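# Move bar-riding ball to empty post, rack both bars

## Task

Take the ball that sits on one of the long bars and set it in the cup of the upright post that is currently empty; then place both long bars in their forked stands. At the end the other ball must also be resting on its post, and the whole arrangement must hold by itself once the robots let go.

## Robot and tools

ROBOTS. Four identical i2rt Big YAM arms, arm1 to arm4, surround the work area and all face its centre. Feet (scene frame, metres): arm1 at x=+1.446 y=+0.001 z=+0.767 facing -x; arm2 at x=+0.002 y=+1.455 z=+0.816 facing -y; arm3 at x=-1.457 y=-0.003 z=+0.803 facing +x; arm4 at x=-0.003 y=-1.449 z=+0.762 facing +y. Each arm has six joints, a right hand (index, middle, ring finger and a thumb, four independently driven hinges each) and a wrist camera armN_cam_wrist that looks toward the index knuckle. cam_high is a fixed room camera. Images are 672x504. Reach is about 1.06 m from the joint1 axis.

FRAMES. One scene frame for everything: origin on the floor, +z up, metres. Hand poses are [x, y, z, qw, qx, qy, qz]. The hand point's own axes: +z runs out along straight fingers, +x across the palm away from the thumb, +y out of the palm face (palm surface at y=-0.062, back at y=-0.12). A rigid camera mast sticks out on the palm side near the wrist (x +0.05..+0.10, z -0.16..-0.11, up to y=+0.06) and can collide.

move. Arguments: arm1, arm2, arm3, arm4 (each optional, one object per robot) and cameras (list of camera names or ["all"]; [] for none). A robot not named keeps its old command; its lines show "not commanded" and are listed under "as last shown". Inside one robot's object:
- joints: a dict of absolute targets by name. joint1_rad..joint6_rad in radians, ranges: joint1 -2.879..2.879 (base yaw, + is counter-clockwise from above), joint2 0..3.141 (shoulder, + lifts then swings forward), joint3 0..3.019 (elbow, + opens), joint4 -1.692..1.57 (hand pitch, + tips fingers up), joint5 -1.57..1.57 (sideways, + to arm's right), joint6 -2.094..2.094 (roll, + clockwise seen from behind). Hand keys hand_<finger>_<hinge> (index/middle/ring with mcp, abd, pip, dip; thumb with cmc, axl, mcp, ipl) take -1..1, a linear position between each hinge's two stops; toward -1 mostly closes/bends. Straight values: mcp +0.75, abd 0.00, pip +0.58, dip +0.70, thumb_cmc +0.71, thumb_axl +0.68, thumb_mcp +0.23, thumb_ipl +0.17. hand_current_limit (-1..1, maps to 0..550 mA, start +0.4) and hand_speed (-0.96..1, fraction (n+1)/2 of 8.5 rad/s, start -0.6) are settings. An omitted hand key keeps its goal; sending a hinge its current reading relaxes a grip.
- min_time_s: 0.1..8 s, least duration for that robot's arm joint motions; only alongside joints.
- target: an absolute hand pose (7 numbers as above, scene frame). The hand travels a straight line from its current hand_target pose. When target is present, joints may hold only hand keys. speed: 0.002..0.5 m/s (default 0.25), rotation capped at twice that in rad/s; refused without target.
All parts start together; hand paths of one call finish together (0.5..10 s), and no call exceeds 15 s. Paths ignore obstacles and other arms. Hands lag, overshoot speed near full stretch, and often end a centimetre or more off. Unknown keys make a call invalid; out-of-range values get it refused, and a refusal also cancels the later move, wait and finished_scene calls of that reply.

wait: seconds 0..10, plus optional cameras. Commands stay as they are.
zoom_image: camera (one name) and region [x0, y0, x1, y1] in pixels, origin top-left, at most 504 by 504; only for cameras in the latest images.
finished_scene: scene (integer, the current scene number, which a move with no arguments reports). Irreversible; the result must stay achieved without help.

RESULTS. A move with no action prints full state and all images. After a motion, "move:" lists each commanded robot as done or its worst status. joint_status/hand_status words: done; off_target (stopped short, may still push); time_out (joints hold a target near where they stood and keep pushing; resend the reported position to relax); not_followed (the self/inter-arm collision check withheld targets; seen as "joint command not followed" or "pose unreachable"); limit_stop_at_motor_heat (resend after the fault). on_its_own reports uncommanded behaviour; "held at" is a target, not a reading. hand is the measured hand pose, hand_target the pose the held joint targets imply. hand_state has one word per finger motor: moving, goal, blocked (pressing, short of goal), overload (shut down). Currents in mA are positive when pushing toward -1. Joint velocities in rad/s; "within noise" means still. Joint torques include the arm's own weight; numbers 3 and 4 wrap at ±28 N m. The "pictures" line gives image order; images may be slightly older than the state.

CAUTIONS. Never press two robots together, and never close a hand on another robot's fingers; hands and wrist cameras can still meet despite the check. Avoid hard hits, slams, drops and releasing moving parts; keep every object inside the work area and off the floor. Arms keep pushing on contact. Stretched arms, held loads and unreachable poses heat motors: MOTOR HOT appears at 85 °C, and at 100 °C the arm drops and is out for 30..60 s or more. A finger motor drawing 495 mA or more for 5 s cumulative shuts off for 10 s; keep hand_current_limit moderate. During a stop, hand commands are lost, so resend them. The scene keeps running while you think. Loose objects may occasionally be nudged by outside pushes.

Each tool is called after ">>>" as a command line: name --argument value for each argument, lists and objects as JSON in quotes; but a table of rows of numbers goes row by row, as --pt "numbers of a row", without its own name.

## Session

>>> move

Scene clock: 0.00 s.
Joint torques (N m): no reading
Heat: arm1: hottest joint2_rad 35 °C; arm2: hottest joint6_rad 36 °C; arm3: hottest joint4_rad 28 °C; arm4: hottest joint2_rad 34 °C.
Joint velocities: within noise
arm1.joint_positions: joint1_rad=-0.052 joint2_rad=+0.642 joint3_rad=+1.324 joint4_rad=-1.176 joint5_rad=+0.118 joint6_rad=+1.136 hand_index_mcp=+0.753 hand_index_abd=+0.000 hand_index_pip=+0.577 hand_index_dip=+0.696 hand_middle_mcp=+0.753 hand_middle_abd=+0.000 hand_middle_pip=+0.577 hand_middle_dip=+0.696 hand_ring_mcp=+0.753 hand_ring_abd=+0.000 hand_ring_pip=+0.577 hand_ring_dip=+0.696 hand_thumb_cmc=+0.714 hand_thumb_axl=+0.677 hand_thumb_mcp=+0.226 hand_thumb_ipl=+0.168 hand_current_limit=+0.400 hand_speed=-0.600
arm1.joint_status: not commanded
arm1.hand_state: goal,goal,goal,goal,goal,goal,goal,goal,goal,goal,goal,goal,goal,goal,goal,goal
arm1.index_mcp_current_ma: 0
arm1.index_abd_current_ma: 0
arm1.index_pip_current_ma: 0
arm1.index_dip_current_ma: 0
arm1.middle_mcp_current_ma: 0
arm1.middle_abd_current_ma: 0
arm1.middle_pip_current_ma: 0
arm1.middle_dip_current_ma: 0
arm1.ring_mcp_current_ma: 0
arm1.ring_abd_current_ma: 0
arm1.ring_pip_current_ma: 0
arm1.ring_dip_current_ma: 0
arm1.thumb_cmc_current_ma: 0
arm1.thumb_axl_current_ma: 0
arm1.thumb_mcp_current_ma: 0
arm1.thumb_ipl_current_ma: 0
arm1.hand_goal_index_mcp: 0.754
arm1.hand_goal_index_abd: 0.000
arm1.hand_goal_index_pip: 0.576
arm1.hand_goal_index_dip: 0.696
arm1.hand_goal_middle_mcp: 0.754
arm1.hand_goal_middle_abd: 0.000
arm1.hand_goal_middle_pip: 0.576
arm1.hand_goal_middle_dip: 0.696
arm1.hand_goal_ring_mcp: 0.754
arm1.hand_goal_ring_abd: 0.000
arm1.hand_goal_ring_pip: 0.576
arm1.hand_goal_ring_dip: 0.696
arm1.hand_goal_thumb_cmc: 0.714
arm1.hand_goal_thumb_axl: 0.678
arm1.hand_goal_thumb_mcp: 0.226
arm1.hand_goal_thumb_ipl: 0.168
arm1.hand: x=+1.1693 y=+0.1117 z=+1.3166 quat_wxyz=(+0.483, +0.152, -0.847, -0.159) (m; scene frame)
arm1.hand_target: x=+1.1723 y=+0.1117 z=+1.3328 quat_wxyz=(+0.499, +0.149, -0.838, -0.162) (m; scene frame)
arm1.hand_status: not commanded
arm2.joint_positions: joint1_rad=+0.426 joint2_rad=+0.623 joint3_rad=+1.415 joint4_rad=-1.237 joint5_rad=-0.057 joint6_rad=+1.060 hand_index_mcp=+0.753 hand_index_abd=+0.000 hand_index_pip=+0.577 hand_index_dip=+0.696 hand_middle_mcp=+0.753 hand_middle_abd=+0.000 hand_middle_pip=+0.577 hand_middle_dip=+0.696 hand_ring_mcp=+0.753 hand_ring_abd=+0.000 hand_ring_pip=+0.577 hand_ring_dip=+0.696 hand_thumb_cmc=+0.714 hand_thumb_axl=+0.677 hand_thumb_mcp=+0.226 hand_thumb_ipl=+0.168 hand_current_limit=+0.400 hand_speed=-0.600
arm2.joint_status: not commanded
arm2.hand_state: goal,goal,goal,goal,goal,goal,goal,goal,goal,goal,goal,goal,goal,goal,goal,goal
arm2.index_mcp_current_ma: 0
arm2.index_abd_current_ma: 0
arm2.index_pip_current_ma: 0
arm2.index_dip_current_ma: 0
arm2.middle_mcp_current_ma: 0
arm2.middle_abd_current_ma: 0
arm2.middle_pip_current_ma: 0
arm2.middle_dip_current_ma: 0
arm2.ring_mcp_current_ma: 0
arm2.ring_abd_current_ma: 0
arm2.ring_pip_current_ma: 0
arm2.ring_dip_current_ma: 0
arm2.thumb_cmc_current_ma: 0
arm2.thumb_axl_current_ma: 0
arm2.thumb_mcp_current_ma: 0
arm2.thumb_ipl_current_ma: 0
arm2.hand_goal_index_mcp: 0.754
arm2.hand_goal_index_abd: 0.000
arm2.hand_goal_index_pip: 0.576
arm2.hand_goal_index_dip: 0.696
arm2.hand_goal_middle_mcp: 0.754
arm2.hand_goal_middle_abd: 0.000
arm2.hand_goal_middle_pip: 0.576
arm2.hand_goal_middle_dip: 0.696
arm2.hand_goal_ring_mcp: 0.754
arm2.hand_goal_ring_abd: 0.000
arm2.hand_goal_ring_pip: 0.576
arm2.hand_goal_ring_dip: 0.696
arm2.hand_goal_thumb_cmc: 0.714
arm2.hand_goal_thumb_axl: 0.678
arm2.hand_goal_thumb_mcp: 0.226
arm2.hand_goal_thumb_ipl: 0.168
arm2.hand: x=+0.0493 y=+1.1837 z=+1.4035 quat_wxyz=(+0.369, +0.813, -0.240, +0.380) (m; scene frame)
arm2.hand_target: x=+0.0477 y=+1.1869 z=+1.4158 quat_wxyz=(+0.377, +0.807, -0.237, +0.388) (m; scene frame)
arm2.hand_status: not commanded
arm3.joint_positions: joint1_rad=+0.384 joint2_rad=+0.618 joint3_rad=+1.418 joint4_rad=-1.233 joint5_rad=-0.072 joint6_rad=+1.131 hand_index_mcp=+0.753 hand_index_abd=+0.000 hand_index_pip=+0.577 hand_index_dip=+0.696 hand_middle_mcp=+0.753 hand_middle_abd=+0.000 hand_middle_pip=+0.577 hand_middle_dip=+0.696 hand_ring_mcp=+0.753 hand_ring_abd=+0.000 hand_ring_pip=+0.577 hand_ring_dip=+0.696 hand_thumb_cmc=+0.714 hand_thumb_axl=+0.677 hand_thumb_mcp=+0.226 hand_thumb_ipl=+0.168 hand_current_limit=+0.400 hand_speed=-0.600
arm3.joint_status: not commanded
arm3.hand_state: goal,goal,goal,goal,goal,goal,goal,goal,goal,goal,goal,goal,goal,goal,goal,goal
arm3.index_mcp_current_ma: 0
arm3.index_abd_current_ma: 0
arm3.index_pip_current_ma: 0
arm3.index_dip_current_ma: 0
arm3.middle_mcp_current_ma: 0
arm3.middle_abd_current_ma: 0
arm3.middle_pip_current_ma: 0
arm3.middle_dip_current_ma: 0
arm3.ring_mcp_current_ma: 0
arm3.ring_abd_current_ma: 0
arm3.ring_pip_current_ma: 0
arm3.ring_dip_current_ma: 0
arm3.thumb_cmc_current_ma: 0
arm3.thumb_axl_current_ma: 0
arm3.thumb_mcp_current_ma: 0
arm3.thumb_ipl_current_ma: 0
arm3.hand_goal_index_mcp: 0.754
arm3.hand_goal_index_abd: 0.000
arm3.hand_goal_index_pip: 0.576
arm3.hand_goal_index_dip: 0.696
arm3.hand_goal_middle_mcp: 0.754
arm3.hand_goal_middle_abd: 0.000
arm3.hand_goal_middle_pip: 0.576
arm3.hand_goal_middle_dip: 0.696
arm3.hand_goal_ring_mcp: 0.754
arm3.hand_goal_ring_abd: 0.000
arm3.hand_goal_ring_pip: 0.576
arm3.hand_goal_ring_dip: 0.696
arm3.hand_goal_thumb_cmc: 0.714
arm3.hand_goal_thumb_axl: 0.678
arm3.hand_goal_thumb_mcp: 0.226
arm3.hand_goal_thumb_ipl: 0.168
arm3.hand: x=-1.1998 y=+0.0344 z=+1.3928 quat_wxyz=(-0.017, +0.756, +0.366, +0.542) (m; scene frame)
arm3.hand_target: x=-1.2037 y=+0.0329 z=+1.4060 quat_wxyz=(-0.017, +0.749, +0.363, +0.554) (m; scene frame)
arm3.hand_status: not commanded
arm4.joint_positions: joint1_rad=+0.164 joint2_rad=+0.639 joint3_rad=+1.359 joint4_rad=-1.262 joint5_rad=-0.070 joint6_rad=+1.162 hand_index_mcp=+0.753 hand_index_abd=+0.000 hand_index_pip=+0.577 hand_index_dip=+0.696 hand_middle_mcp=+0.753 hand_middle_abd=+0.000 hand_middle_pip=+0.577 hand_middle_dip=+0.696 hand_ring_mcp=+0.753 hand_ring_abd=+0.000 hand_ring_pip=+0.577 hand_ring_dip=+0.696 hand_thumb_cmc=+0.714 hand_thumb_axl=+0.677 hand_thumb_mcp=+0.226 hand_thumb_ipl=+0.168 hand_current_limit=+0.400 hand_speed=-0.600
arm4.joint_status: not commanded
arm4.hand_state: goal,goal,goal,goal,goal,goal,goal,goal,goal,goal,goal,goal,goal,goal,goal,goal
arm4.index_mcp_current_ma: 0
arm4.index_abd_current_ma: 0
arm4.index_pip_current_ma: 0
arm4.index_dip_current_ma: 0
arm4.middle_mcp_current_ma: 0
arm4.middle_abd_current_ma: 0
arm4.middle_pip_current_ma: 0
arm4.middle_dip_current_ma: 0
arm4.ring_mcp_current_ma: 0
arm4.ring_abd_current_ma: 0
arm4.ring_pip_current_ma: 0
arm4.ring_dip_current_ma: 0
arm4.thumb_cmc_current_ma: 0
arm4.thumb_axl_current_ma: 0
arm4.thumb_mcp_current_ma: 0
arm4.thumb_ipl_current_ma: 0
arm4.hand_goal_index_mcp: 0.754
arm4.hand_goal_index_abd: 0.000
arm4.hand_goal_index_pip: 0.576
arm4.hand_goal_index_dip: 0.696
arm4.hand_goal_middle_mcp: 0.754
arm4.hand_goal_middle_abd: 0.000
arm4.hand_goal_middle_pip: 0.576
arm4.hand_goal_middle_dip: 0.696
arm4.hand_goal_ring_mcp: 0.754
arm4.hand_goal_ring_abd: 0.000
arm4.hand_goal_ring_pip: 0.576
arm4.hand_goal_ring_dip: 0.696
arm4.hand_goal_thumb_cmc: 0.714
arm4.hand_goal_thumb_axl: 0.678
arm4.hand_goal_thumb_mcp: 0.226
arm4.hand_goal_thumb_ipl: 0.168
arm4.hand: x=+0.0245 y=-1.1656 z=+1.3025 quat_wxyz=(-0.322, +0.402, +0.775, +0.366) (m; scene frame)
arm4.hand_target: x=+0.0249 y=-1.1679 z=+1.3141 quat_wxyz=(-0.328, +0.399, +0.770, +0.375) (m; scene frame)
arm4.hand_status: not commanded
pictures: arm1_cam_wrist, arm2_cam_wrist, arm3_cam_wrist, arm4_cam_wrist, cam_high

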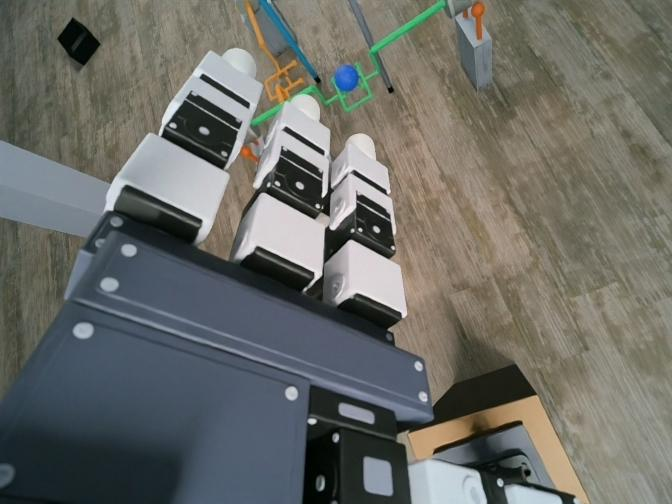

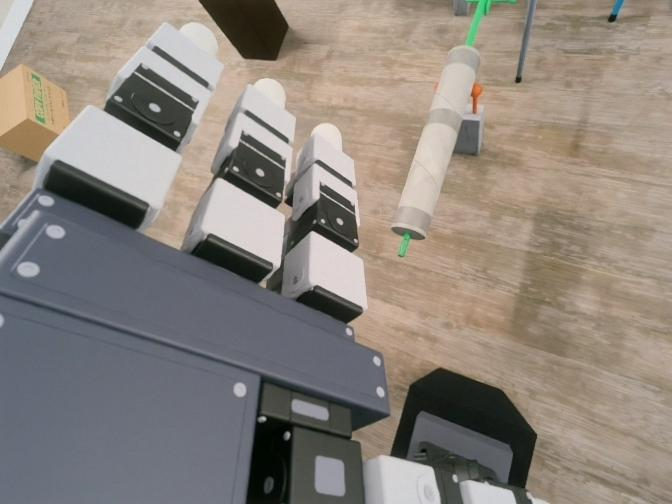

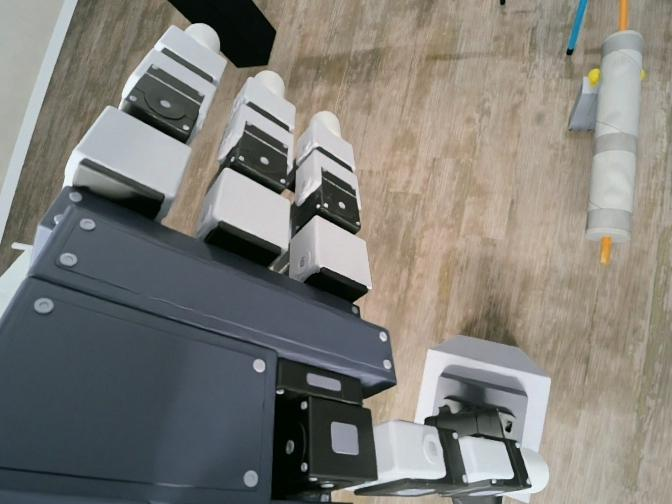

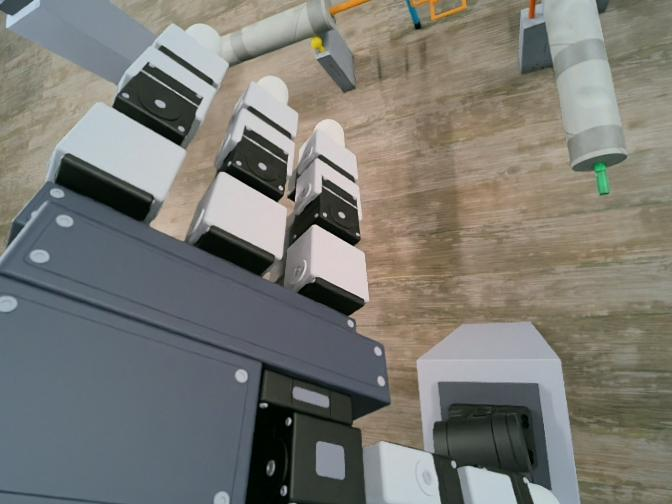

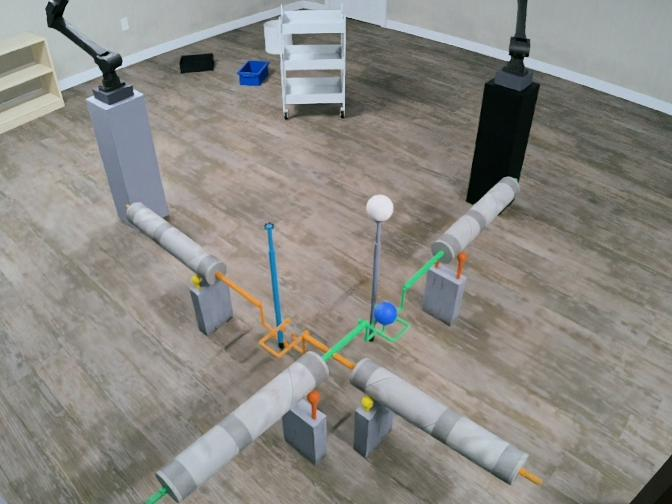

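>>> zoom_image --camera "cam_high" --region '[180, 180, 480, 405]'

>>> zoom_image --camera "cam_high" --region '[240, 290, 420, 425]'

>>> zoom_image --camera "cam_high" --region '[120, 340, 560, 504]'

>>> zoom_image --camera "cam_high" --region '[100, 170, 300, 340]'

>>> zoom_image --camera "cam_high" --region '[380, 150, 560, 340]'

Scaled by 1.680.

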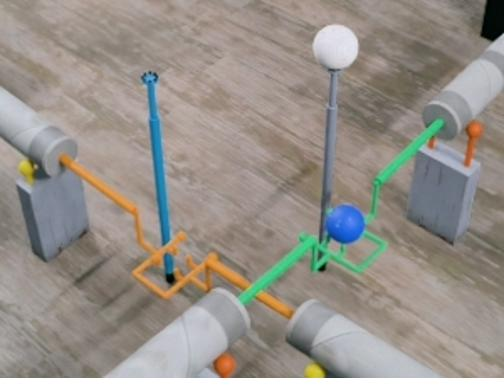

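Scaled by 2.800.

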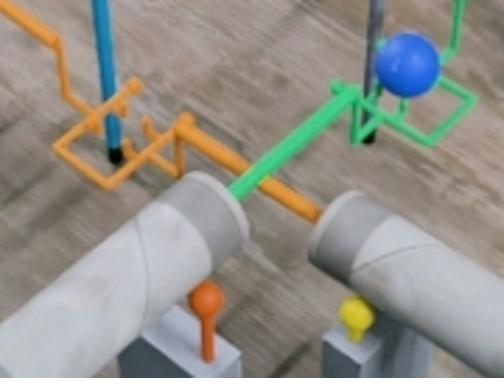

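Scaled by 1.145.

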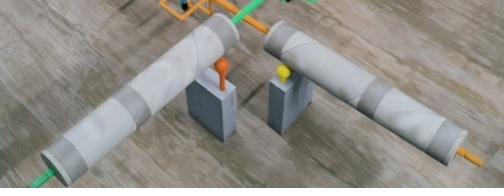

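Scaled by 2.520.

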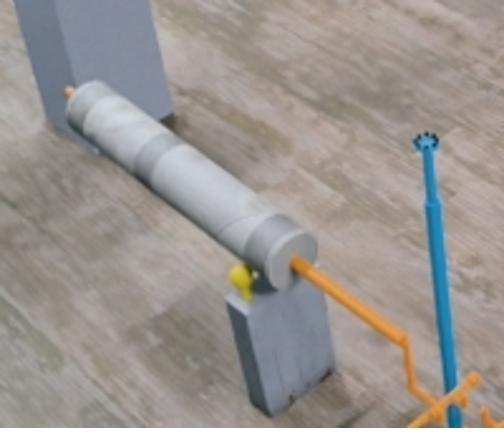

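Scaled by 2.653.

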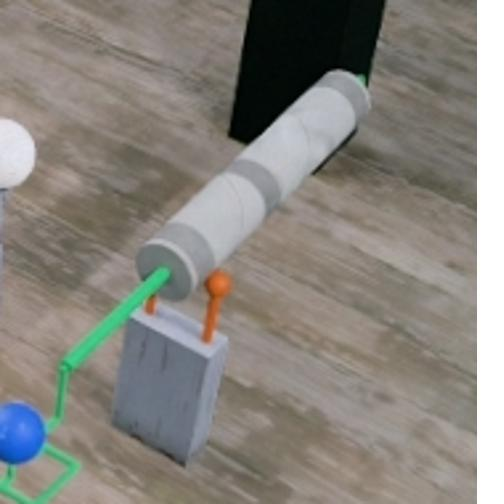

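>>> zoom_image --camera "arm1_cam_wrist" --region '[230, 0, 500, 170]'

>>> zoom_image --camera "cam_high" --region '[340, 280, 430, 360]'

>>> zoom_image --camera "cam_high" --region '[245, 290, 335, 370]'

>>> zoom_image --camera "arm4_cam_wrist" --region '[500, 0, 672, 200]'

>>> zoom_image --camera "arm2_cam_wrist" --region '[360, 0, 600, 270]'

Scaled by 1.867.

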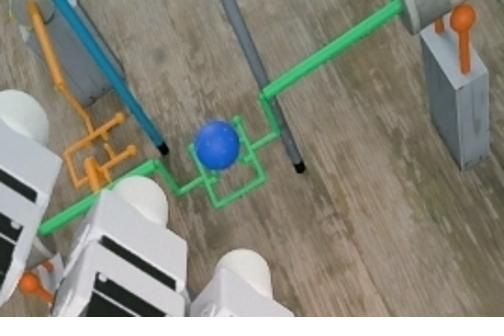

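Scaled by 5.600.

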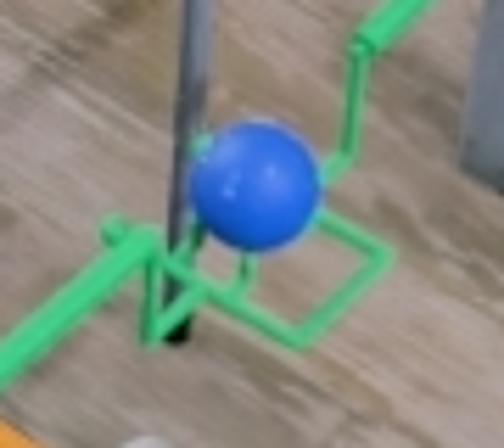

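Scaled by 5.600.

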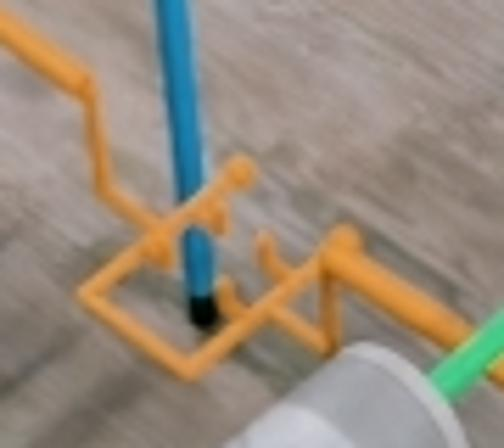

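Scaled by 2.520.

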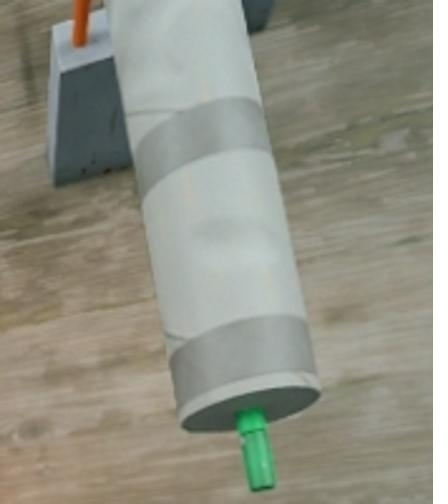

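Scaled by 1.867.

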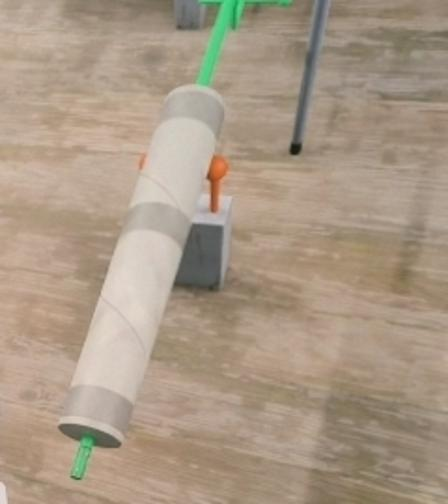

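>>> move --arm4 '{"target": [0.10, -0.82, 0.70, 0.183, 0.683, 0.683, 0.183], "speed": 0.3}' --arm2 '{"target": [0.43, 0.92, 0.72, -0.183, -0.683, 0.683, 0.183], "speed": 0.3}' --cameras '["arm4_cam_wrist", "arm2_cam_wrist", "cam_high"]'

Scene clock: 232.50 s.
Joint torques (N m): arm1=[-0.5 1.61 10.41 2.28 0.06 -0.14] | arm2=[-0.21 -27.05 11.79 -1.32 0.26 -0.01] | arm3=[-1.26 1.73 11.9 2.8 0.05 -0.13] | arm4=[-0.62 -17.38 8.17 -0.32 0.91 -0.03]
Heat: arm1: hottest joint3_rad 38 °C; arm2: hottest joint3_rad 43 °C; arm3: hottest joint3_rad 40 °C; arm4: hottest joint3_rad 37 °C.
move: arm2 off_target; arm4 off_target
Joint velocities: within noise
arm1, arm3: as last shown
arm1.joint_positions: joint1_rad=-0.052 joint2_rad=+0.642 joint3_rad=+1.324 joint4_rad=-1.176 joint5_rad=+0.118 joint6_rad=+1.136 hand_index_mcp=+0.755 hand_index_abd=+0.000 hand_index_pip=+0.577 hand_index_dip=+0.696 hand_middle_mcp=+0.755 hand_middle_abd=+0.000 hand_middle_pip=+0.577 hand_middle_dip=+0.696 hand_ring_mcp=+0.755 hand_ring_abd=+0.000 hand_ring_pip=+0.577 hand_ring_dip=+0.696 hand_thumb_cmc=+0.715 hand_thumb_axl=+0.677 hand_thumb_mcp=+0.226 hand_thumb_ipl=+0.168 hand_current_limit=+0.400 hand_speed=-0.600
arm1.index_mcp_current_ma: 1
arm1.index_pip_current_ma: 1
arm1.middle_mcp_current_ma: 1
arm1.middle_pip_current_ma: 1
arm1.ring_mcp_current_ma: 1
arm1.ring_pip_current_ma: 1
arm1.thumb_cmc_current_ma: 1
arm1.thumb_axl_current_ma: -1
arm2.joint_positions: joint1_rad=+0.821 joint2_rad=+2.875 joint3_rad=+2.748 joint4_rad=-1.669 joint5_rad=+0.317 joint6_rad=+2.098 hand_index_mcp=+0.758 hand_index_abd=+0.001 hand_index_pip=+0.577 hand_index_dip=+0.696 hand_middle_mcp=+0.758 hand_middle_abd=+0.001 hand_middle_pip=+0.577 hand_middle_dip=+0.696 hand_ring_mcp=+0.759 hand_ring_abd=+0.001 hand_ring_pip=+0.577 hand_ring_dip=+0.696 hand_thumb_cmc=+0.717 hand_thumb_axl=+0.677 hand_thumb_mcp=+0.222 hand_thumb_ipl=+0.168 hand_current_limit=+0.400 hand_speed=-0.600
arm2.joint_status: not commanded
arm2.hand_state: goal,goal,goal,goal,goal,goal,goal,goal,goal,goal,goal,goal,goal,goal,goal,goal
arm2.index_mcp_current_ma: 2
arm2.index_abd_current_ma: 0
arm2.index_pip_current_ma: 0
arm2.index_dip_current_ma: 0
arm2.middle_mcp_current_ma: 2
arm2.middle_abd_current_ma: 0
arm2.middle_pip_current_ma: 0
arm2.middle_dip_current_ma: 0
arm2.ring_mcp_current_ma: 3
arm2.ring_abd_current_ma: 0
arm2.ring_pip_current_ma: 0
arm2.ring_dip_current_ma: 0
arm2.thumb_cmc_current_ma: 1
arm2.thumb_axl_current_ma: 0
arm2.thumb_mcp_current_ma: -3
arm2.thumb_ipl_current_ma: 0
arm2.hand_goal_index_mcp: 0.754
arm2.hand_goal_index_abd: 0.000
arm2.hand_goal_index_pip: 0.576
arm2.hand_goal_index_dip: 0.696
arm2.hand_goal_middle_mcp: 0.754
arm2.hand_goal_middle_abd: 0.000
arm2.hand_goal_middle_pip: 0.576
arm2.hand_goal_middle_dip: 0.696
arm2.hand_goal_ring_mcp: 0.754
arm2.hand_goal_ring_abd: 0.000
arm2.hand_goal_ring_pip: 0.576
arm2.hand_goal_ring_dip: 0.696
arm2.hand_goal_thumb_cmc: 0.714
arm2.hand_goal_thumb_axl: 0.678
arm2.hand_goal_thumb_mcp: 0.226
arm2.hand_goal_thumb_ipl: 0.168
arm2.hand: x=+0.4308 y=+0.9240 z=+0.7260 quat_wxyz=(+0.143, +0.806, -0.560, -0.130) (m; scene frame)
arm2.hand_target: x=+0.4293 y=+0.9200 z=+0.7201 quat_wxyz=(+0.142, +0.802, -0.566, -0.127) (m; scene frame)
arm2.hand_status: off_target (0.007 m and 21.4 deg from the pose sent, 0.826 m and 88.3 deg at the start; pose on its path clipped on 60 of 142 steps; a joint's target at an end of its range on 84 of 142 steps)
arm3.joint_positions: joint1_rad=+0.384 joint2_rad=+0.618 joint3_rad=+1.418 joint4_rad=-1.233 joint5_rad=-0.072 joint6_rad=+1.131 hand_index_mcp=+0.754 hand_index_abd=+0.001 hand_index_pip=+0.577 hand_index_dip=+0.696 hand_middle_mcp=+0.754 hand_middle_abd=+0.001 hand_middle_pip=+0.577 hand_middle_dip=+0.696 hand_ring_mcp=+0.754 hand_ring_abd=+0.001 hand_ring_pip=+0.577 hand_ring_dip=+0.696 hand_thumb_cmc=+0.714 hand_thumb_axl=+0.677 hand_thumb_mcp=+0.226 hand_thumb_ipl=+0.168 hand_current_limit=+0.400 hand_speed=-0.600
arm3.index_mcp_current_ma: 1
arm3.index_abd_current_ma: 1
arm3.index_pip_current_ma: 2
arm3.middle_mcp_current_ma: 1
arm3.middle_abd_current_ma: 1
arm3.middle_pip_current_ma: 2
arm3.ring_mcp_current_ma: 1
arm3.ring_abd_current_ma: 1
arm3.ring_pip_current_ma: 2
arm3.thumb_cmc_current_ma: 1
arm3.thumb_axl_current_ma: -2
arm3.thumb_mcp_current_ma: -1
arm3.thumb_ipl_current_ma: -1
arm4.joint_positions: joint1_rad=+0.098 joint2_rad=+2.378 joint3_rad=+1.737 joint4_rad=-0.999 joint5_rad=+0.514 joint6_rad=+1.665 hand_index_mcp=+0.756 hand_index_abd=+0.000 hand_index_pip=+0.577 hand_index_dip=+0.696 hand_middle_mcp=+0.756 hand_middle_abd=+0.000 hand_middle_pip=+0.577 hand_middle_dip=+0.696 hand_ring_mcp=+0.756 hand_ring_abd=+0.000 hand_ring_pip=+0.577 hand_ring_dip=+0.696 hand_thumb_cmc=+0.717 hand_thumb_axl=+0.677 hand_thumb_mcp=+0.223 hand_thumb_ipl=+0.168 hand_current_limit=+0.400 hand_speed=-0.600
arm4.joint_status: not commanded
arm4.hand_state: goal,goal,goal,goal,goal,goal,goal,goal,goal,goal,goal,goal,goal,goal,goal,goal
arm4.index_mcp_current_ma: 5
arm4.index_abd_current_ma: 1
arm4.index_pip_current_ma: 2
arm4.index_dip_current_ma: 0
arm4.middle_mcp_current_ma: 5
arm4.middle_abd_current_ma: 1
arm4.middle_pip_current_ma: 2
arm4.middle_dip_current_ma: 0
arm4.ring_mcp_current_ma: 5
arm4.ring_abd_current_ma: 1
arm4.ring_pip_current_ma: 2
arm4.ring_dip_current_ma: 0
arm4.thumb_cmc_current_ma: 9
arm4.thumb_axl_current_ma: -2
arm4.thumb_mcp_current_ma: -10
arm4.thumb_ipl_current_ma: -1
arm4.hand_goal_index_mcp: 0.754
arm4.hand_goal_index_abd: 0.000
arm4.hand_goal_index_pip: 0.576
arm4.hand_goal_index_dip: 0.696
arm4.hand_goal_middle_mcp: 0.754
arm4.hand_goal_middle_abd: 0.000
arm4.hand_goal_middle_pip: 0.576
arm4.hand_goal_middle_dip: 0.696
arm4.hand_goal_ring_mcp: 0.754
arm4.hand_goal_ring_abd: 0.000
arm4.hand_goal_ring_pip: 0.576
arm4.hand_goal_ring_dip: 0.696
arm4.hand_goal_thumb_cmc: 0.714
arm4.hand_goal_thumb_axl: 0.678
arm4.hand_goal_thumb_mcp: 0.226
arm4.hand_goal_thumb_ipl: 0.168
arm4.hand: x=+0.0959 y=-0.8321 z=+0.6895 quat_wxyz=(+0.193, +0.675, +0.691, +0.173) (m; scene frame)
arm4.hand_target: x=+0.1000 y=-0.8204 z=+0.7002 quat_wxyz=(+0.183, +0.683, +0.683, +0.183) (m; scene frame)
arm4.hand_status: off_target (0.017 m and 2.1 deg from the pose sent, 0.699 m and 71.4 deg at the start)
pictures: arm2_cam_wrist, arm4_cam_wrist, cam_high
camera_calibration:
arm2_cam_wrist: T_world_to_cam=[[-0.805242, 0.511253, 0.300344, -0.315318], [0.590528, 0.645765, 0.484007, -1.2471], [0.0534981, 0.567105, -0.821906, 0.172042], [0, 0, 0, 1]] pos_world=[0.473336, 0.868976, 0.839712]
arm4_cam_wrist: T_world_to_cam=[[0.546792, -0.755028, 0.361873, -0.899505], [-0.828162, -0.424147, 0.366398, -0.573933], [-0.123154, -0.500033, -0.857205, 0.312664], [0, 0, 0, 1]] pos_world=[0.0550381, -0.766241, 0.803811]

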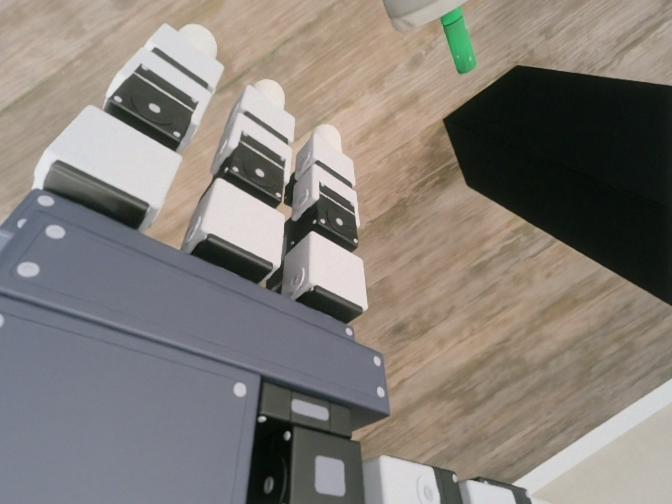

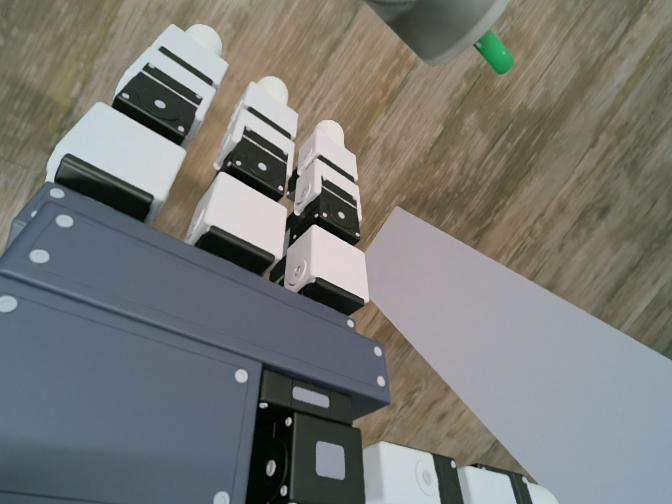

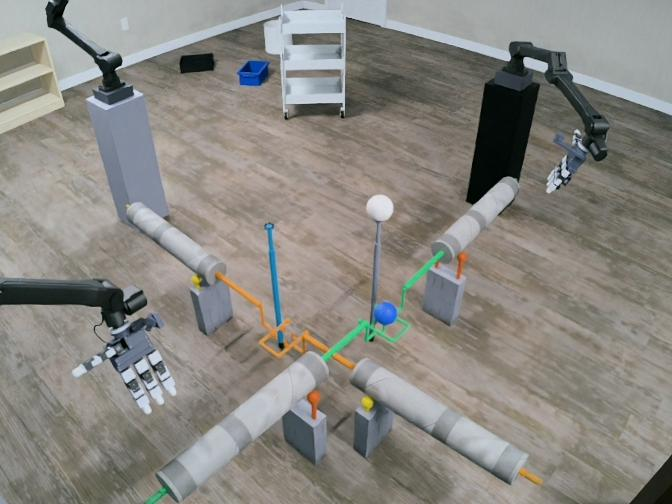

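>>> move --arm2 '{"joints": {"joint1_rad": -0.1, "joint2_rad": 2.25, "joint3_rad": 1.65, "joint4_rad": -1.0, "joint5_rad": -0.51, "joint6_rad": -1.66}, "min_time_s": 4}' --arm4 '{"target": [0.14, -0.80, 0.34, 0.183, 0.683, 0.683, 0.183], "speed": 0.2}' --cameras '["arm4_cam_wrist", "arm2_cam_wrist", "cam_high"]'

Scene clock: 253.60 s.
Joint torques (N m): arm1=[-0.32 1.55 10.43 2.32 0.06 -0.15] | arm2=[0.67 -26.05 6.19 0.5 -1.12 -0.18] | arm3=[-1.26 1.79 11.89 2.8 0.05 -0.13] | arm4=[-0.62 -17.32 5.53 0.61 0.66 -0.18]
Heat: arm1: hottest joint3_rad 38 °C; arm2: hottest joint3_rad 44 °C; arm3: hottest joint3_rad 40 °C; arm4: hottest joint3_rad 37 °C.
move: arm2 done; arm4 off_target
Joint velocities: within noise
arm1, arm3: as last shown
arm2.joint_positions: joint1_rad=-0.105 joint2_rad=+2.271 joint3_rad=+1.657 joint4_rad=-1.011 joint5_rad=-0.507 joint6_rad=-1.652 hand_index_mcp=+0.756 hand_index_abd=+0.001 hand_index_pip=+0.577 hand_index_dip=+0.696 hand_middle_mcp=+0.756 hand_middle_abd=+0.001 hand_middle_pip=+0.577 hand_middle_dip=+0.696 hand_ring_mcp=+0.756 hand_ring_abd=+0.001 hand_ring_pip=+0.577 hand_ring_dip=+0.696 hand_thumb_cmc=+0.717 hand_thumb_axl=+0.677 hand_thumb_mcp=+0.222 hand_thumb_ipl=+0.168 hand_current_limit=+0.400 hand_speed=-0.600
arm2.joint_status: all done
arm2.hand_state: goal,goal,goal,goal,goal,goal,goal,goal,goal,goal,goal,goal,goal,goal,goal,goal
arm2.index_mcp_current_ma: 1
arm2.index_abd_current_ma: 0
arm2.index_pip_current_ma: 0
arm2.index_dip_current_ma: 0
arm2.middle_mcp_current_ma: 1
arm2.middle_abd_current_ma: 0
arm2.middle_pip_current_ma: 0
arm2.middle_dip_current_ma: 0
arm2.ring_mcp_current_ma: 1
arm2.ring_abd_current_ma: 0
arm2.ring_pip_current_ma: 0
arm2.ring_dip_current_ma: 0
arm2.thumb_cmc_current_ma: 1
arm2.thumb_axl_current_ma: 0
arm2.thumb_mcp_current_ma: -3
arm2.thumb_ipl_current_ma: 0
arm2.hand_goal_index_mcp: 0.754
arm2.hand_goal_index_abd: 0.000
arm2.hand_goal_index_pip: 0.576
arm2.hand_goal_index_dip: 0.696
arm2.hand_goal_middle_mcp: 0.754
arm2.hand_goal_middle_abd: 0.000
arm2.hand_goal_middle_pip: 0.576
arm2.hand_goal_middle_dip: 0.696
arm2.hand_goal_ring_mcp: 0.754
arm2.hand_goal_ring_abd: 0.000
arm2.hand_goal_ring_pip: 0.576
arm2.hand_goal_ring_dip: 0.696
arm2.hand_goal_thumb_cmc: 0.714
arm2.hand_goal_thumb_axl: 0.678
arm2.hand_goal_thumb_mcp: 0.226
arm2.hand_goal_thumb_ipl: 0.168
arm2.hand: x=+0.1098 y=+0.8089 z=+0.7823 quat_wxyz=(+0.169, +0.690, +0.679, +0.184) (m; scene frame)
arm2.hand_target: x=+0.1137 y=+0.8078 z=+0.7934 quat_wxyz=(+0.179, +0.683, +0.686, +0.176) (m; scene frame)
arm2.hand_status: not commanded
arm4.joint_positions: joint1_rad=+0.032 joint2_rad=+3.129 joint3_rad=+2.290 joint4_rad=-0.657 joint5_rad=+0.469 joint6_rad=+1.548 hand_index_mcp=+0.756 hand_index_abd=+0.000 hand_index_pip=+0.577 hand_index_dip=+0.696 hand_middle_mcp=+0.756 hand_middle_abd=+0.000 hand_middle_pip=+0.577 hand_middle_dip=+0.696 hand_ring_mcp=+0.756 hand_ring_abd=+0.000 hand_ring_pip=+0.577 hand_ring_dip=+0.696 hand_thumb_cmc=+0.717 hand_thumb_axl=+0.677 hand_thumb_mcp=+0.223 hand_thumb_ipl=+0.168 hand_current_limit=+0.400 hand_speed=-0.600
arm4.joint_status: not commanded
arm4.hand_state: goal,goal,goal,goal,goal,goal,goal,goal,goal,goal,goal,goal,goal,goal,goal,goal
arm4.index_mcp_current_ma: 7
arm4.index_abd_current_ma: 1
arm4.index_pip_current_ma: 2
arm4.index_dip_current_ma: 0
arm4.middle_mcp_current_ma: 7
arm4.middle_abd_current_ma: 1
arm4.middle_pip_current_ma: 2
arm4.middle_dip_current_ma: 0
arm4.ring_mcp_current_ma: 7
arm4.ring_abd_current_ma: 1
arm4.ring_pip_current_ma: 2
arm4.ring_dip_current_ma: 0
arm4.thumb_cmc_current_ma: 11
arm4.thumb_axl_current_ma: -2
arm4.thumb_mcp_current_ma: -12
arm4.thumb_ipl_current_ma: -1
arm4.hand_goal_index_mcp: 0.754
arm4.hand_goal_index_abd: 0.000
arm4.hand_goal_index_pip: 0.576
arm4.hand_goal_index_dip: 0.696
arm4.hand_goal_middle_mcp: 0.754
arm4.hand_goal_middle_abd: 0.000
arm4.hand_goal_middle_pip: 0.576
arm4.hand_goal_middle_dip: 0.696
arm4.hand_goal_ring_mcp: 0.754
arm4.hand_goal_ring_abd: 0.000
arm4.hand_goal_ring_pip: 0.576
arm4.hand_goal_ring_dip: 0.696
arm4.hand_goal_thumb_cmc: 0.714
arm4.hand_goal_thumb_axl: 0.678
arm4.hand_goal_thumb_mcp: 0.226
arm4.hand_goal_thumb_ipl: 0.168
arm4.hand: x=+0.1348 y=-0.7985 z=+0.3485 quat_wxyz=(+0.143, +0.674, +0.700, +0.189) (m; scene frame)
arm4.hand_target: x=+0.1401 y=-0.8010 z=+0.3414 quat_wxyz=(+0.142, +0.674, +0.700, +0.188) (m; scene frame)
arm4.hand_status: off_target (0.010 m and 5.1 deg from the pose sent, 0.354 m and 2.1 deg at the start; a joint's target at an end of its range on 83 of 135 steps)
pictures: arm2_cam_wrist, arm4_cam_wrist, cam_high
camera_calibration:
arm2_cam_wrist: T_world_to_cam=[[0.540973, -0.781288, 0.311348, 0.357328], [-0.828369, -0.430949, 0.357895, 0.114969], [-0.145444, -0.451522, -0.880326, 1.19228], [0, 0, 0, 1]] pos_world=[0.075342, 0.867063, 0.897195]
arm4_cam_wrist: T_world_to_cam=[[0.590932, -0.760937, 0.267906, -0.749894], [-0.792613, -0.485809, 0.368449, -0.457271], [-0.150216, -0.430075, -0.890208, 0.112926], [0, 0, 0, 1]] pos_world=[0.0976605, -0.744202, 0.46991]

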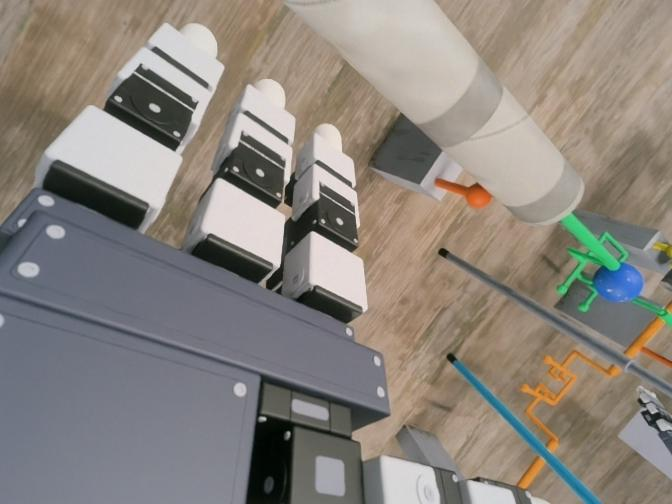

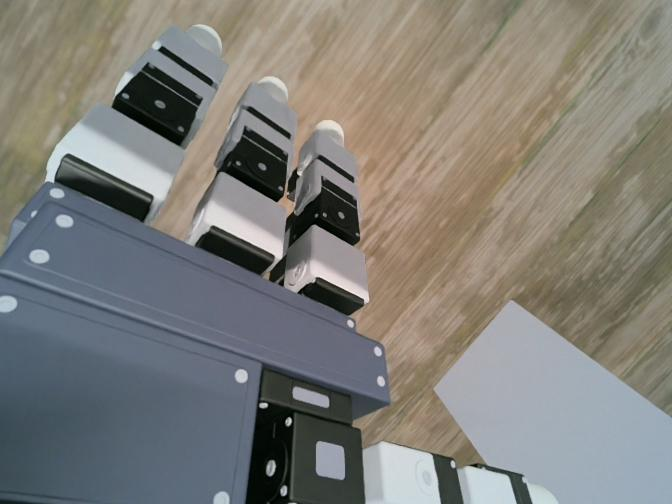

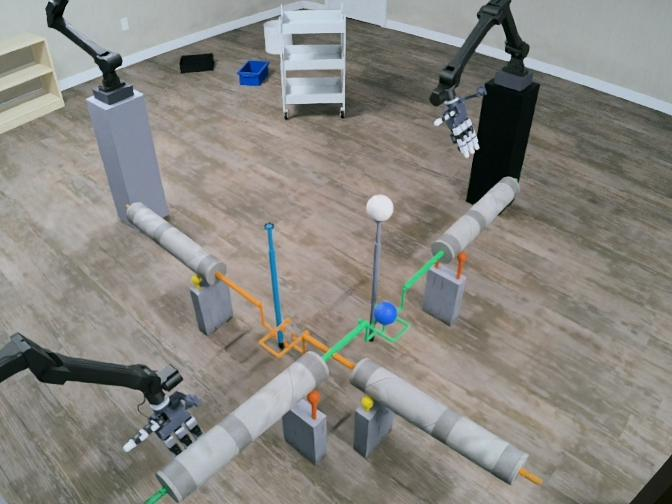

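>>> move --arm2 '{"target": [0.13, 0.93, 0.36, 0.183, 0.683, 0.683, 0.183], "speed": 0.2}' --arm4 '{"target": [0.20, -0.83, 0.345, 0.183, 0.683, 0.683, 0.183], "speed": 0.1}' --cameras '["arm4_cam_wrist", "arm2_cam_wrist", "cam_high"]'

Scene clock: 273.90 s.
Joint torques (N m): arm1=[-0.62 1.44 10.37 2.28 0.06 -0.14] | arm2=[0.85 -21.07 3.47 0.4 -1.15 -0.03] | arm3=[-1.2 1.73 11.9 2.78 0.06 -0.13] | arm4=[-0.67 -17.9 4.48 0.54 0.94 -0.18]
Heat: arm1: hottest joint3_rad 38 °C; arm2: hottest joint3_rad 41 °C; arm3: hottest joint3_rad 41 °C; arm4: hottest joint2_rad 35 °C.
move: arm2 done; arm4 done
Joint velocities: within noise
arm1, arm3: as last shown
arm2.joint_positions: joint1_rad=-0.092 joint2_rad=+3.044 joint3_rad=+1.737 joint4_rad=-0.308 joint5_rad=-0.524 joint6_rad=-1.648 hand_index_mcp=+0.756 hand_index_abd=+0.001 hand_index_pip=+0.577 hand_index_dip=+0.696 hand_middle_mcp=+0.756 hand_middle_abd=+0.001 hand_middle_pip=+0.577 hand_middle_dip=+0.696 hand_ring_mcp=+0.756 hand_ring_abd=+0.001 hand_ring_pip=+0.577 hand_ring_dip=+0.696 hand_thumb_cmc=+0.717 hand_thumb_axl=+0.677 hand_thumb_mcp=+0.222 hand_thumb_ipl=+0.168 hand_current_limit=+0.400 hand_speed=-0.600
arm2.joint_status: not commanded
arm2.hand_state: goal,goal,goal,goal,goal,goal,goal,goal,goal,goal,goal,goal,goal,goal,goal,goal
arm2.index_mcp_current_ma: 1
arm2.index_abd_current_ma: 0
arm2.index_pip_current_ma: 0
arm2.index_dip_current_ma: 0
arm2.middle_mcp_current_ma: 1
arm2.middle_abd_current_ma: 0
arm2.middle_pip_current_ma: 0
arm2.middle_dip_current_ma: 0
arm2.ring_mcp_current_ma: 1
arm2.ring_abd_current_ma: 0
arm2.ring_pip_current_ma: 0
arm2.ring_dip_current_ma: 0
arm2.thumb_cmc_current_ma: 1
arm2.thumb_axl_current_ma: 0
arm2.thumb_mcp_current_ma: -3
arm2.thumb_ipl_current_ma: 0
arm2.hand_goal_index_mcp: 0.754
arm2.hand_goal_index_abd: 0.000
arm2.hand_goal_index_pip: 0.576
arm2.hand_goal_index_dip: 0.696
arm2.hand_goal_middle_mcp: 0.754
arm2.hand_goal_middle_abd: 0.000
arm2.hand_goal_middle_pip: 0.576
arm2.hand_goal_middle_dip: 0.696
arm2.hand_goal_ring_mcp: 0.754
arm2.hand_goal_ring_abd: 0.000
arm2.hand_goal_ring_pip: 0.576
arm2.hand_goal_ring_dip: 0.696
arm2.hand_goal_thumb_cmc: 0.714
arm2.hand_goal_thumb_axl: 0.678
arm2.hand_goal_thumb_mcp: 0.226
arm2.hand_goal_thumb_ipl: 0.168
arm2.hand: x=+0.1264 y=+0.9368 z=+0.3608 quat_wxyz=(+0.177, +0.685, +0.682, +0.187) (m; scene frame)
arm2.hand_target: x=+0.1299 y=+0.9300 z=+0.3603 quat_wxyz=(+0.183, +0.683, +0.683, +0.183) (m; scene frame)
arm2.hand_status: done (0.008 m and 0.9 deg from the pose sent, 0.440 m and 1.8 deg at the start)
arm4.joint_positions: joint1_rad=-0.053 joint2_rad=+3.129 joint3_rad=+2.247 joint4_rad=-0.649 joint5_rad=+0.514 joint6_rad=+1.507 hand_index_mcp=+0.756 hand_index_abd=+0.000 hand_index_pip=+0.577 hand_index_dip=+0.696 hand_middle_mcp=+0.756 hand_middle_abd=+0.000 hand_middle_pip=+0.577 hand_middle_dip=+0.696 hand_ring_mcp=+0.756 hand_ring_abd=+0.000 hand_ring_pip=+0.577 hand_ring_dip=+0.696 hand_thumb_cmc=+0.717 hand_thumb_axl=+0.677 hand_thumb_mcp=+0.223 hand_thumb_ipl=+0.168 hand_current_limit=+0.400 hand_speed=-0.600
arm4.joint_status: not commanded
arm4.hand_state: goal,goal,goal,goal,goal,goal,goal,goal,goal,goal,goal,goal,goal,goal,goal,goal
arm4.index_mcp_current_ma: 7
arm4.index_abd_current_ma: 1
arm4.index_pip_current_ma: 2
arm4.index_dip_current_ma: 0
arm4.middle_mcp_current_ma: 7
arm4.middle_abd_current_ma: 1
arm4.middle_pip_current_ma: 2
arm4.middle_dip_current_ma: 0
arm4.ring_mcp_current_ma: 7
arm4.ring_abd_current_ma: 1
arm4.ring_pip_current_ma: 2
arm4.ring_dip_current_ma: 0
arm4.thumb_cmc_current_ma: 11
arm4.thumb_axl_current_ma: -2
arm4.thumb_mcp_current_ma: -12
arm4.thumb_ipl_current_ma: -1
arm4.hand_goal_index_mcp: 0.754
arm4.hand_goal_index_abd: 0.000
arm4.hand_goal_index_pip: 0.576
arm4.hand_goal_index_dip: 0.696
arm4.hand_goal_middle_mcp: 0.754
arm4.hand_goal_middle_abd: 0.000
arm4.hand_goal_middle_pip: 0.576
arm4.hand_goal_middle_dip: 0.696
arm4.hand_goal_ring_mcp: 0.754
arm4.hand_goal_ring_abd: 0.000
arm4.hand_goal_ring_pip: 0.576
arm4.hand_goal_ring_dip: 0.696
arm4.hand_goal_thumb_cmc: 0.714
arm4.hand_goal_thumb_axl: 0.678
arm4.hand_goal_thumb_mcp: 0.226
arm4.hand_goal_thumb_ipl: 0.168
arm4.hand: x=+0.1946 y=-0.8284 z=+0.3465 quat_wxyz=(+0.183, +0.683, +0.684, +0.182) (m; scene frame)
arm4.hand_target: x=+0.1999 y=-0.8299 z=+0.3451 quat_wxyz=(+0.183, +0.683, +0.683, +0.183) (m; scene frame)
arm4.hand_status: done (0.006 m and 0.2 deg from the pose sent, 0.072 m and 5.1 deg at the start)
pictures: arm2_cam_wrist, arm4_cam_wrist, cam_high
camera_calibration:
arm2_cam_wrist: T_world_to_cam=[[0.54209, -0.773982, 0.327246, 0.56668], [-0.830693, -0.434795, 0.34771, 0.342238], [-0.126836, -0.460332, -0.87864, 0.886648], [0, 0, 0, 1]] pos_world=[0.0895617, 0.995556, 0.474601]
arm4_cam_wrist: T_world_to_cam=[[0.537309, -0.773569, 0.335992, -0.831063], [-0.832923, -0.424161, 0.355424, -0.360287], [-0.13243, -0.470828, -0.872229, 0.0638077], [0, 0, 0, 1]] pos_world=[0.154896, -0.765662, 0.46294]

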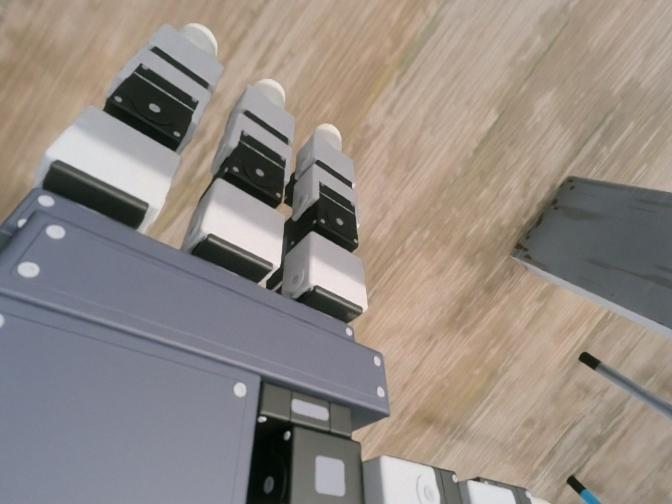

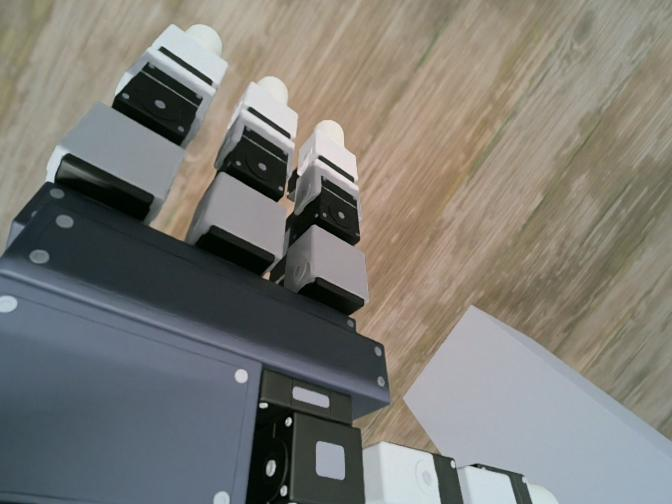

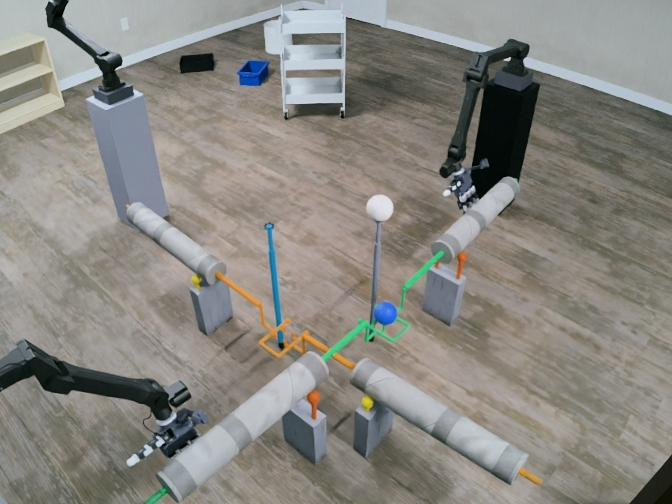

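>>> move --arm2 '{"target": [0.23, 0.93, 0.352, 0.183, 0.683, 0.683, 0.183], "speed": 0.1}' --arm4 '{"target": [0.25, -0.83, 0.345, 0.183, 0.683, 0.683, 0.183], "speed": 0.1}' --cameras '["arm4_cam_wrist", "arm2_cam_wrist", "cam_high"]'

>>> zoom_image --camera "cam_high" --region '[100, 360, 330, 504]'

>>> zoom_image --camera "cam_high" --region '[430, 130, 560, 260]'

Scene clock: 282.50 s.
Joint torques (N m): arm1=[-0.62 1.44 10.39 2.37 0.07 -0.15] | arm2=[-0.5 -20.01 3.96 0.94 -0.82 -0.03] | arm3=[-1.2 1.73 11.9 2.78 0.06 -0.12] | arm4=[-3.31 -17.73 5.14 0.64 0.6 -0.16]
Heat: arm1: hottest joint3_rad 38 °C; arm2: hottest joint3_rad 40 °C; arm3: hottest joint3_rad 41 °C; arm4: hottest joint2_rad 35 °C.
move: arm2 done; arm4 off_target
Joint velocities: within noise
arm1, arm3: as last shown
arm2.joint_positions: joint1_rad=+0.114 joint2_rad=+3.044 joint3_rad=+1.739 joint4_rad=-0.188 joint5_rad=-0.525 joint6_rad=-1.421 hand_index_mcp=+0.756 hand_index_abd=+0.001 hand_index_pip=+0.577 hand_index_dip=+0.696 hand_middle_mcp=+0.756 hand_middle_abd=+0.001 hand_middle_pip=+0.577 hand_middle_dip=+0.696 hand_ring_mcp=+0.756 hand_ring_abd=+0.001 hand_ring_pip=+0.577 hand_ring_dip=+0.696 hand_thumb_cmc=+0.717 hand_thumb_axl=+0.677 hand_thumb_mcp=+0.222 hand_thumb_ipl=+0.168 hand_current_limit=+0.400 hand_speed=-0.600
arm2.joint_status: not commanded
arm2.hand_state: goal,goal,goal,goal,goal,goal,goal,goal,goal,goal,goal,goal,goal,goal,goal,goal
arm2.index_mcp_current_ma: 1
arm2.index_abd_current_ma: 0
arm2.index_pip_current_ma: 0
arm2.index_dip_current_ma: 0
arm2.middle_mcp_current_ma: 1
arm2.middle_abd_current_ma: 0
arm2.middle_pip_current_ma: 0
arm2.middle_dip_current_ma: 0
arm2.ring_mcp_current_ma: 1
arm2.ring_abd_current_ma: 0
arm2.ring_pip_current_ma: 0
arm2.ring_dip_current_ma: 0
arm2.thumb_cmc_current_ma: 2
arm2.thumb_axl_current_ma: 0
arm2.thumb_mcp_current_ma: -3
arm2.thumb_ipl_current_ma: 0
arm2.hand_goal_index_mcp: 0.754
arm2.hand_goal_index_abd: 0.000
arm2.hand_goal_index_pip: 0.576
arm2.hand_goal_index_dip: 0.696
arm2.hand_goal_middle_mcp: 0.754
arm2.hand_goal_middle_abd: 0.000
arm2.hand_goal_middle_pip: 0.576
arm2.hand_goal_middle_dip: 0.696
arm2.hand_goal_ring_mcp: 0.754
arm2.hand_goal_ring_abd: 0.000
arm2.hand_goal_ring_pip: 0.576
arm2.hand_goal_ring_dip: 0.696
arm2.hand_goal_thumb_cmc: 0.714
arm2.hand_goal_thumb_axl: 0.678
arm2.hand_goal_thumb_mcp: 0.226
arm2.hand_goal_thumb_ipl: 0.168
arm2.hand: x=+0.2319 y=+0.9316 z=+0.3613 quat_wxyz=(+0.180, +0.680, +0.686, +0.187) (m; scene frame)
arm2.hand_target: x=+0.2299 y=+0.9305 z=+0.3522 quat_wxyz=(+0.183, +0.683, +0.683, +0.183) (m; scene frame)
arm2.hand_status: done (0.010 m and 0.7 deg from the pose sent, 0.104 m and 0.9 deg at the start)
arm4.joint_positions: joint1_rad=-0.101 joint2_rad=+3.129 joint3_rad=+2.247 joint4_rad=-0.611 joint5_rad=+0.517 joint6_rad=+1.418 hand_index_mcp=+0.756 hand_index_abd=+0.000 hand_index_pip=+0.577 hand_index_dip=+0.696 hand_middle_mcp=+0.756 hand_middle_abd=+0.000 hand_middle_pip=+0.577 hand_middle_dip=+0.696 hand_ring_mcp=+0.756 hand_ring_abd=+0.000 hand_ring_pip=+0.577 hand_ring_dip=+0.696 hand_thumb_cmc=+0.718 hand_thumb_axl=+0.677 hand_thumb_mcp=+0.223 hand_thumb_ipl=+0.168 hand_current_limit=+0.400 hand_speed=-0.600
arm4.joint_status: not commanded
arm4.hand_state: goal,goal,goal,goal,goal,goal,goal,goal,goal,goal,goal,goal,goal,goal,goal,goal
arm4.index_mcp_current_ma: 7
arm4.index_abd_current_ma: 1
arm4.index_pip_current_ma: 2
arm4.index_dip_current_ma: 0
arm4.middle_mcp_current_ma: 7
arm4.middle_abd_current_ma: 1
arm4.middle_pip_current_ma: 2
arm4.middle_dip_current_ma: 0
arm4.ring_mcp_current_ma: 7
arm4.ring_abd_current_ma: 1
arm4.ring_pip_current_ma: 2
arm4.ring_dip_current_ma: 0
arm4.thumb_cmc_current_ma: 11
arm4.thumb_axl_current_ma: -2
arm4.thumb_mcp_current_ma: -12
arm4.thumb_ipl_current_ma: -1
arm4.hand_goal_index_mcp: 0.754
arm4.hand_goal_index_abd: 0.000
arm4.hand_goal_index_pip: 0.576
arm4.hand_goal_index_dip: 0.696
arm4.hand_goal_middle_mcp: 0.754
arm4.hand_goal_middle_abd: 0.000
arm4.hand_goal_middle_pip: 0.576
arm4.hand_goal_middle_dip: 0.696
arm4.hand_goal_ring_mcp: 0.754
arm4.hand_goal_ring_abd: 0.000
arm4.hand_goal_ring_pip: 0.576
arm4.hand_goal_ring_dip: 0.696
arm4.hand_goal_thumb_cmc: 0.714
arm4.hand_goal_thumb_axl: 0.678
arm4.hand_goal_thumb_mcp: 0.226
arm4.hand_goal_thumb_ipl: 0.168
arm4.hand: x=+0.2269 y=-0.8239 z=+0.3480 quat_wxyz=(+0.184, +0.671, +0.694, +0.185) (m; scene frame)
arm4.hand_target: x=+0.2495 y=-0.8306 z=+0.3454 quat_wxyz=(+0.183, +0.683, +0.683, +0.183) (m; scene frame)
arm4.hand_status: off_target (0.024 m and 1.9 deg from the pose sent, 0.055 m and 0.2 deg at the start)
pictures: arm2_cam_wrist, arm4_cam_wrist, cam_high
camera_calibration:
arm2_cam_wrist: T_world_to_cam=[[0.548831, -0.765567, 0.335695, 0.49285], [-0.827493, -0.440634, 0.34799, 0.432023], [-0.118491, -0.468773, -0.875335, 0.90273], [0, 0, 0, 1]] pos_world=[0.193969, 0.990849, 0.474404]
arm4_cam_wrist: T_world_to_cam=[[0.55786, -0.75517, 0.344253, -0.837819], [-0.822252, -0.446596, 0.35278, -0.3519], [-0.112667, -0.479865, -0.870078, 0.0588946], [0, 0, 0, 1]] pos_world=[0.184671, -0.761592, 0.463808]

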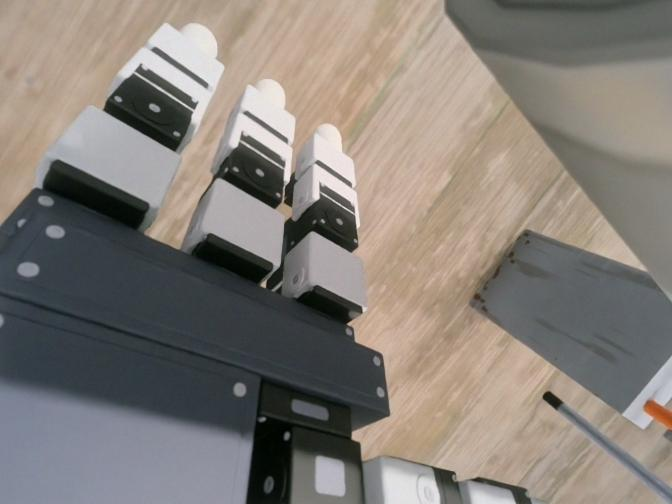

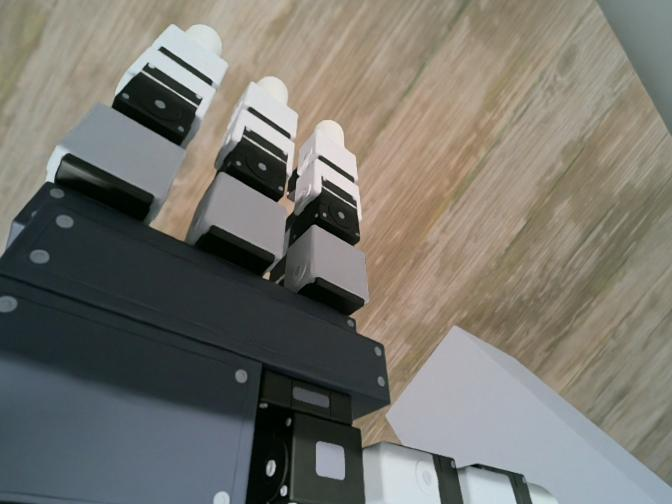

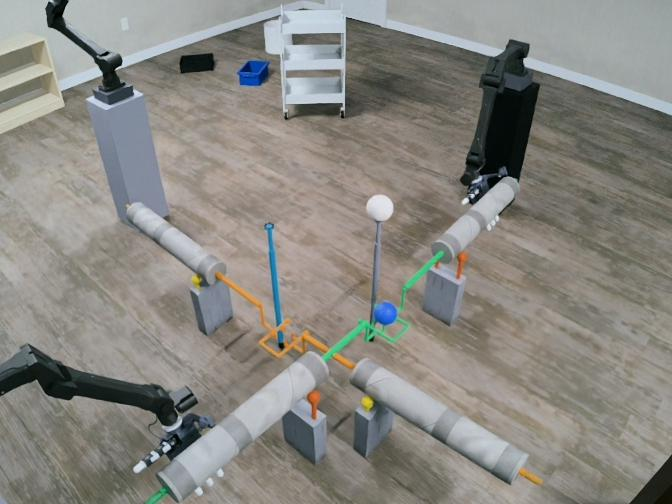

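Scaled by 2.191.

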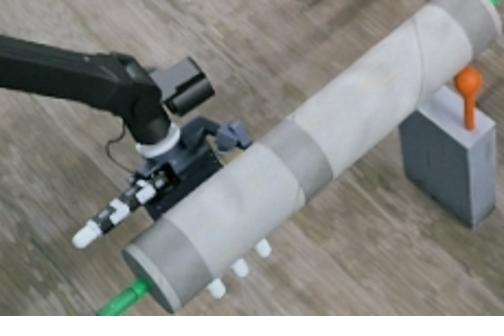

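Scaled by 3.877.

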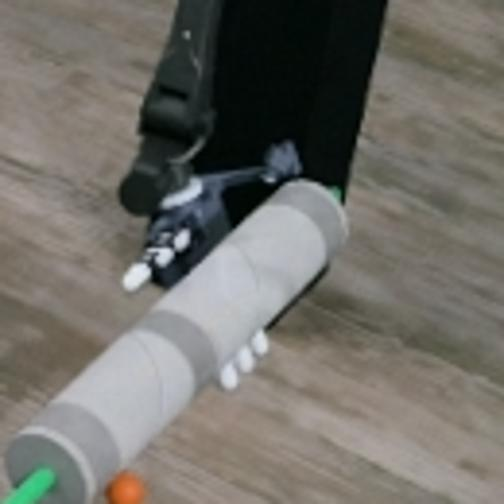

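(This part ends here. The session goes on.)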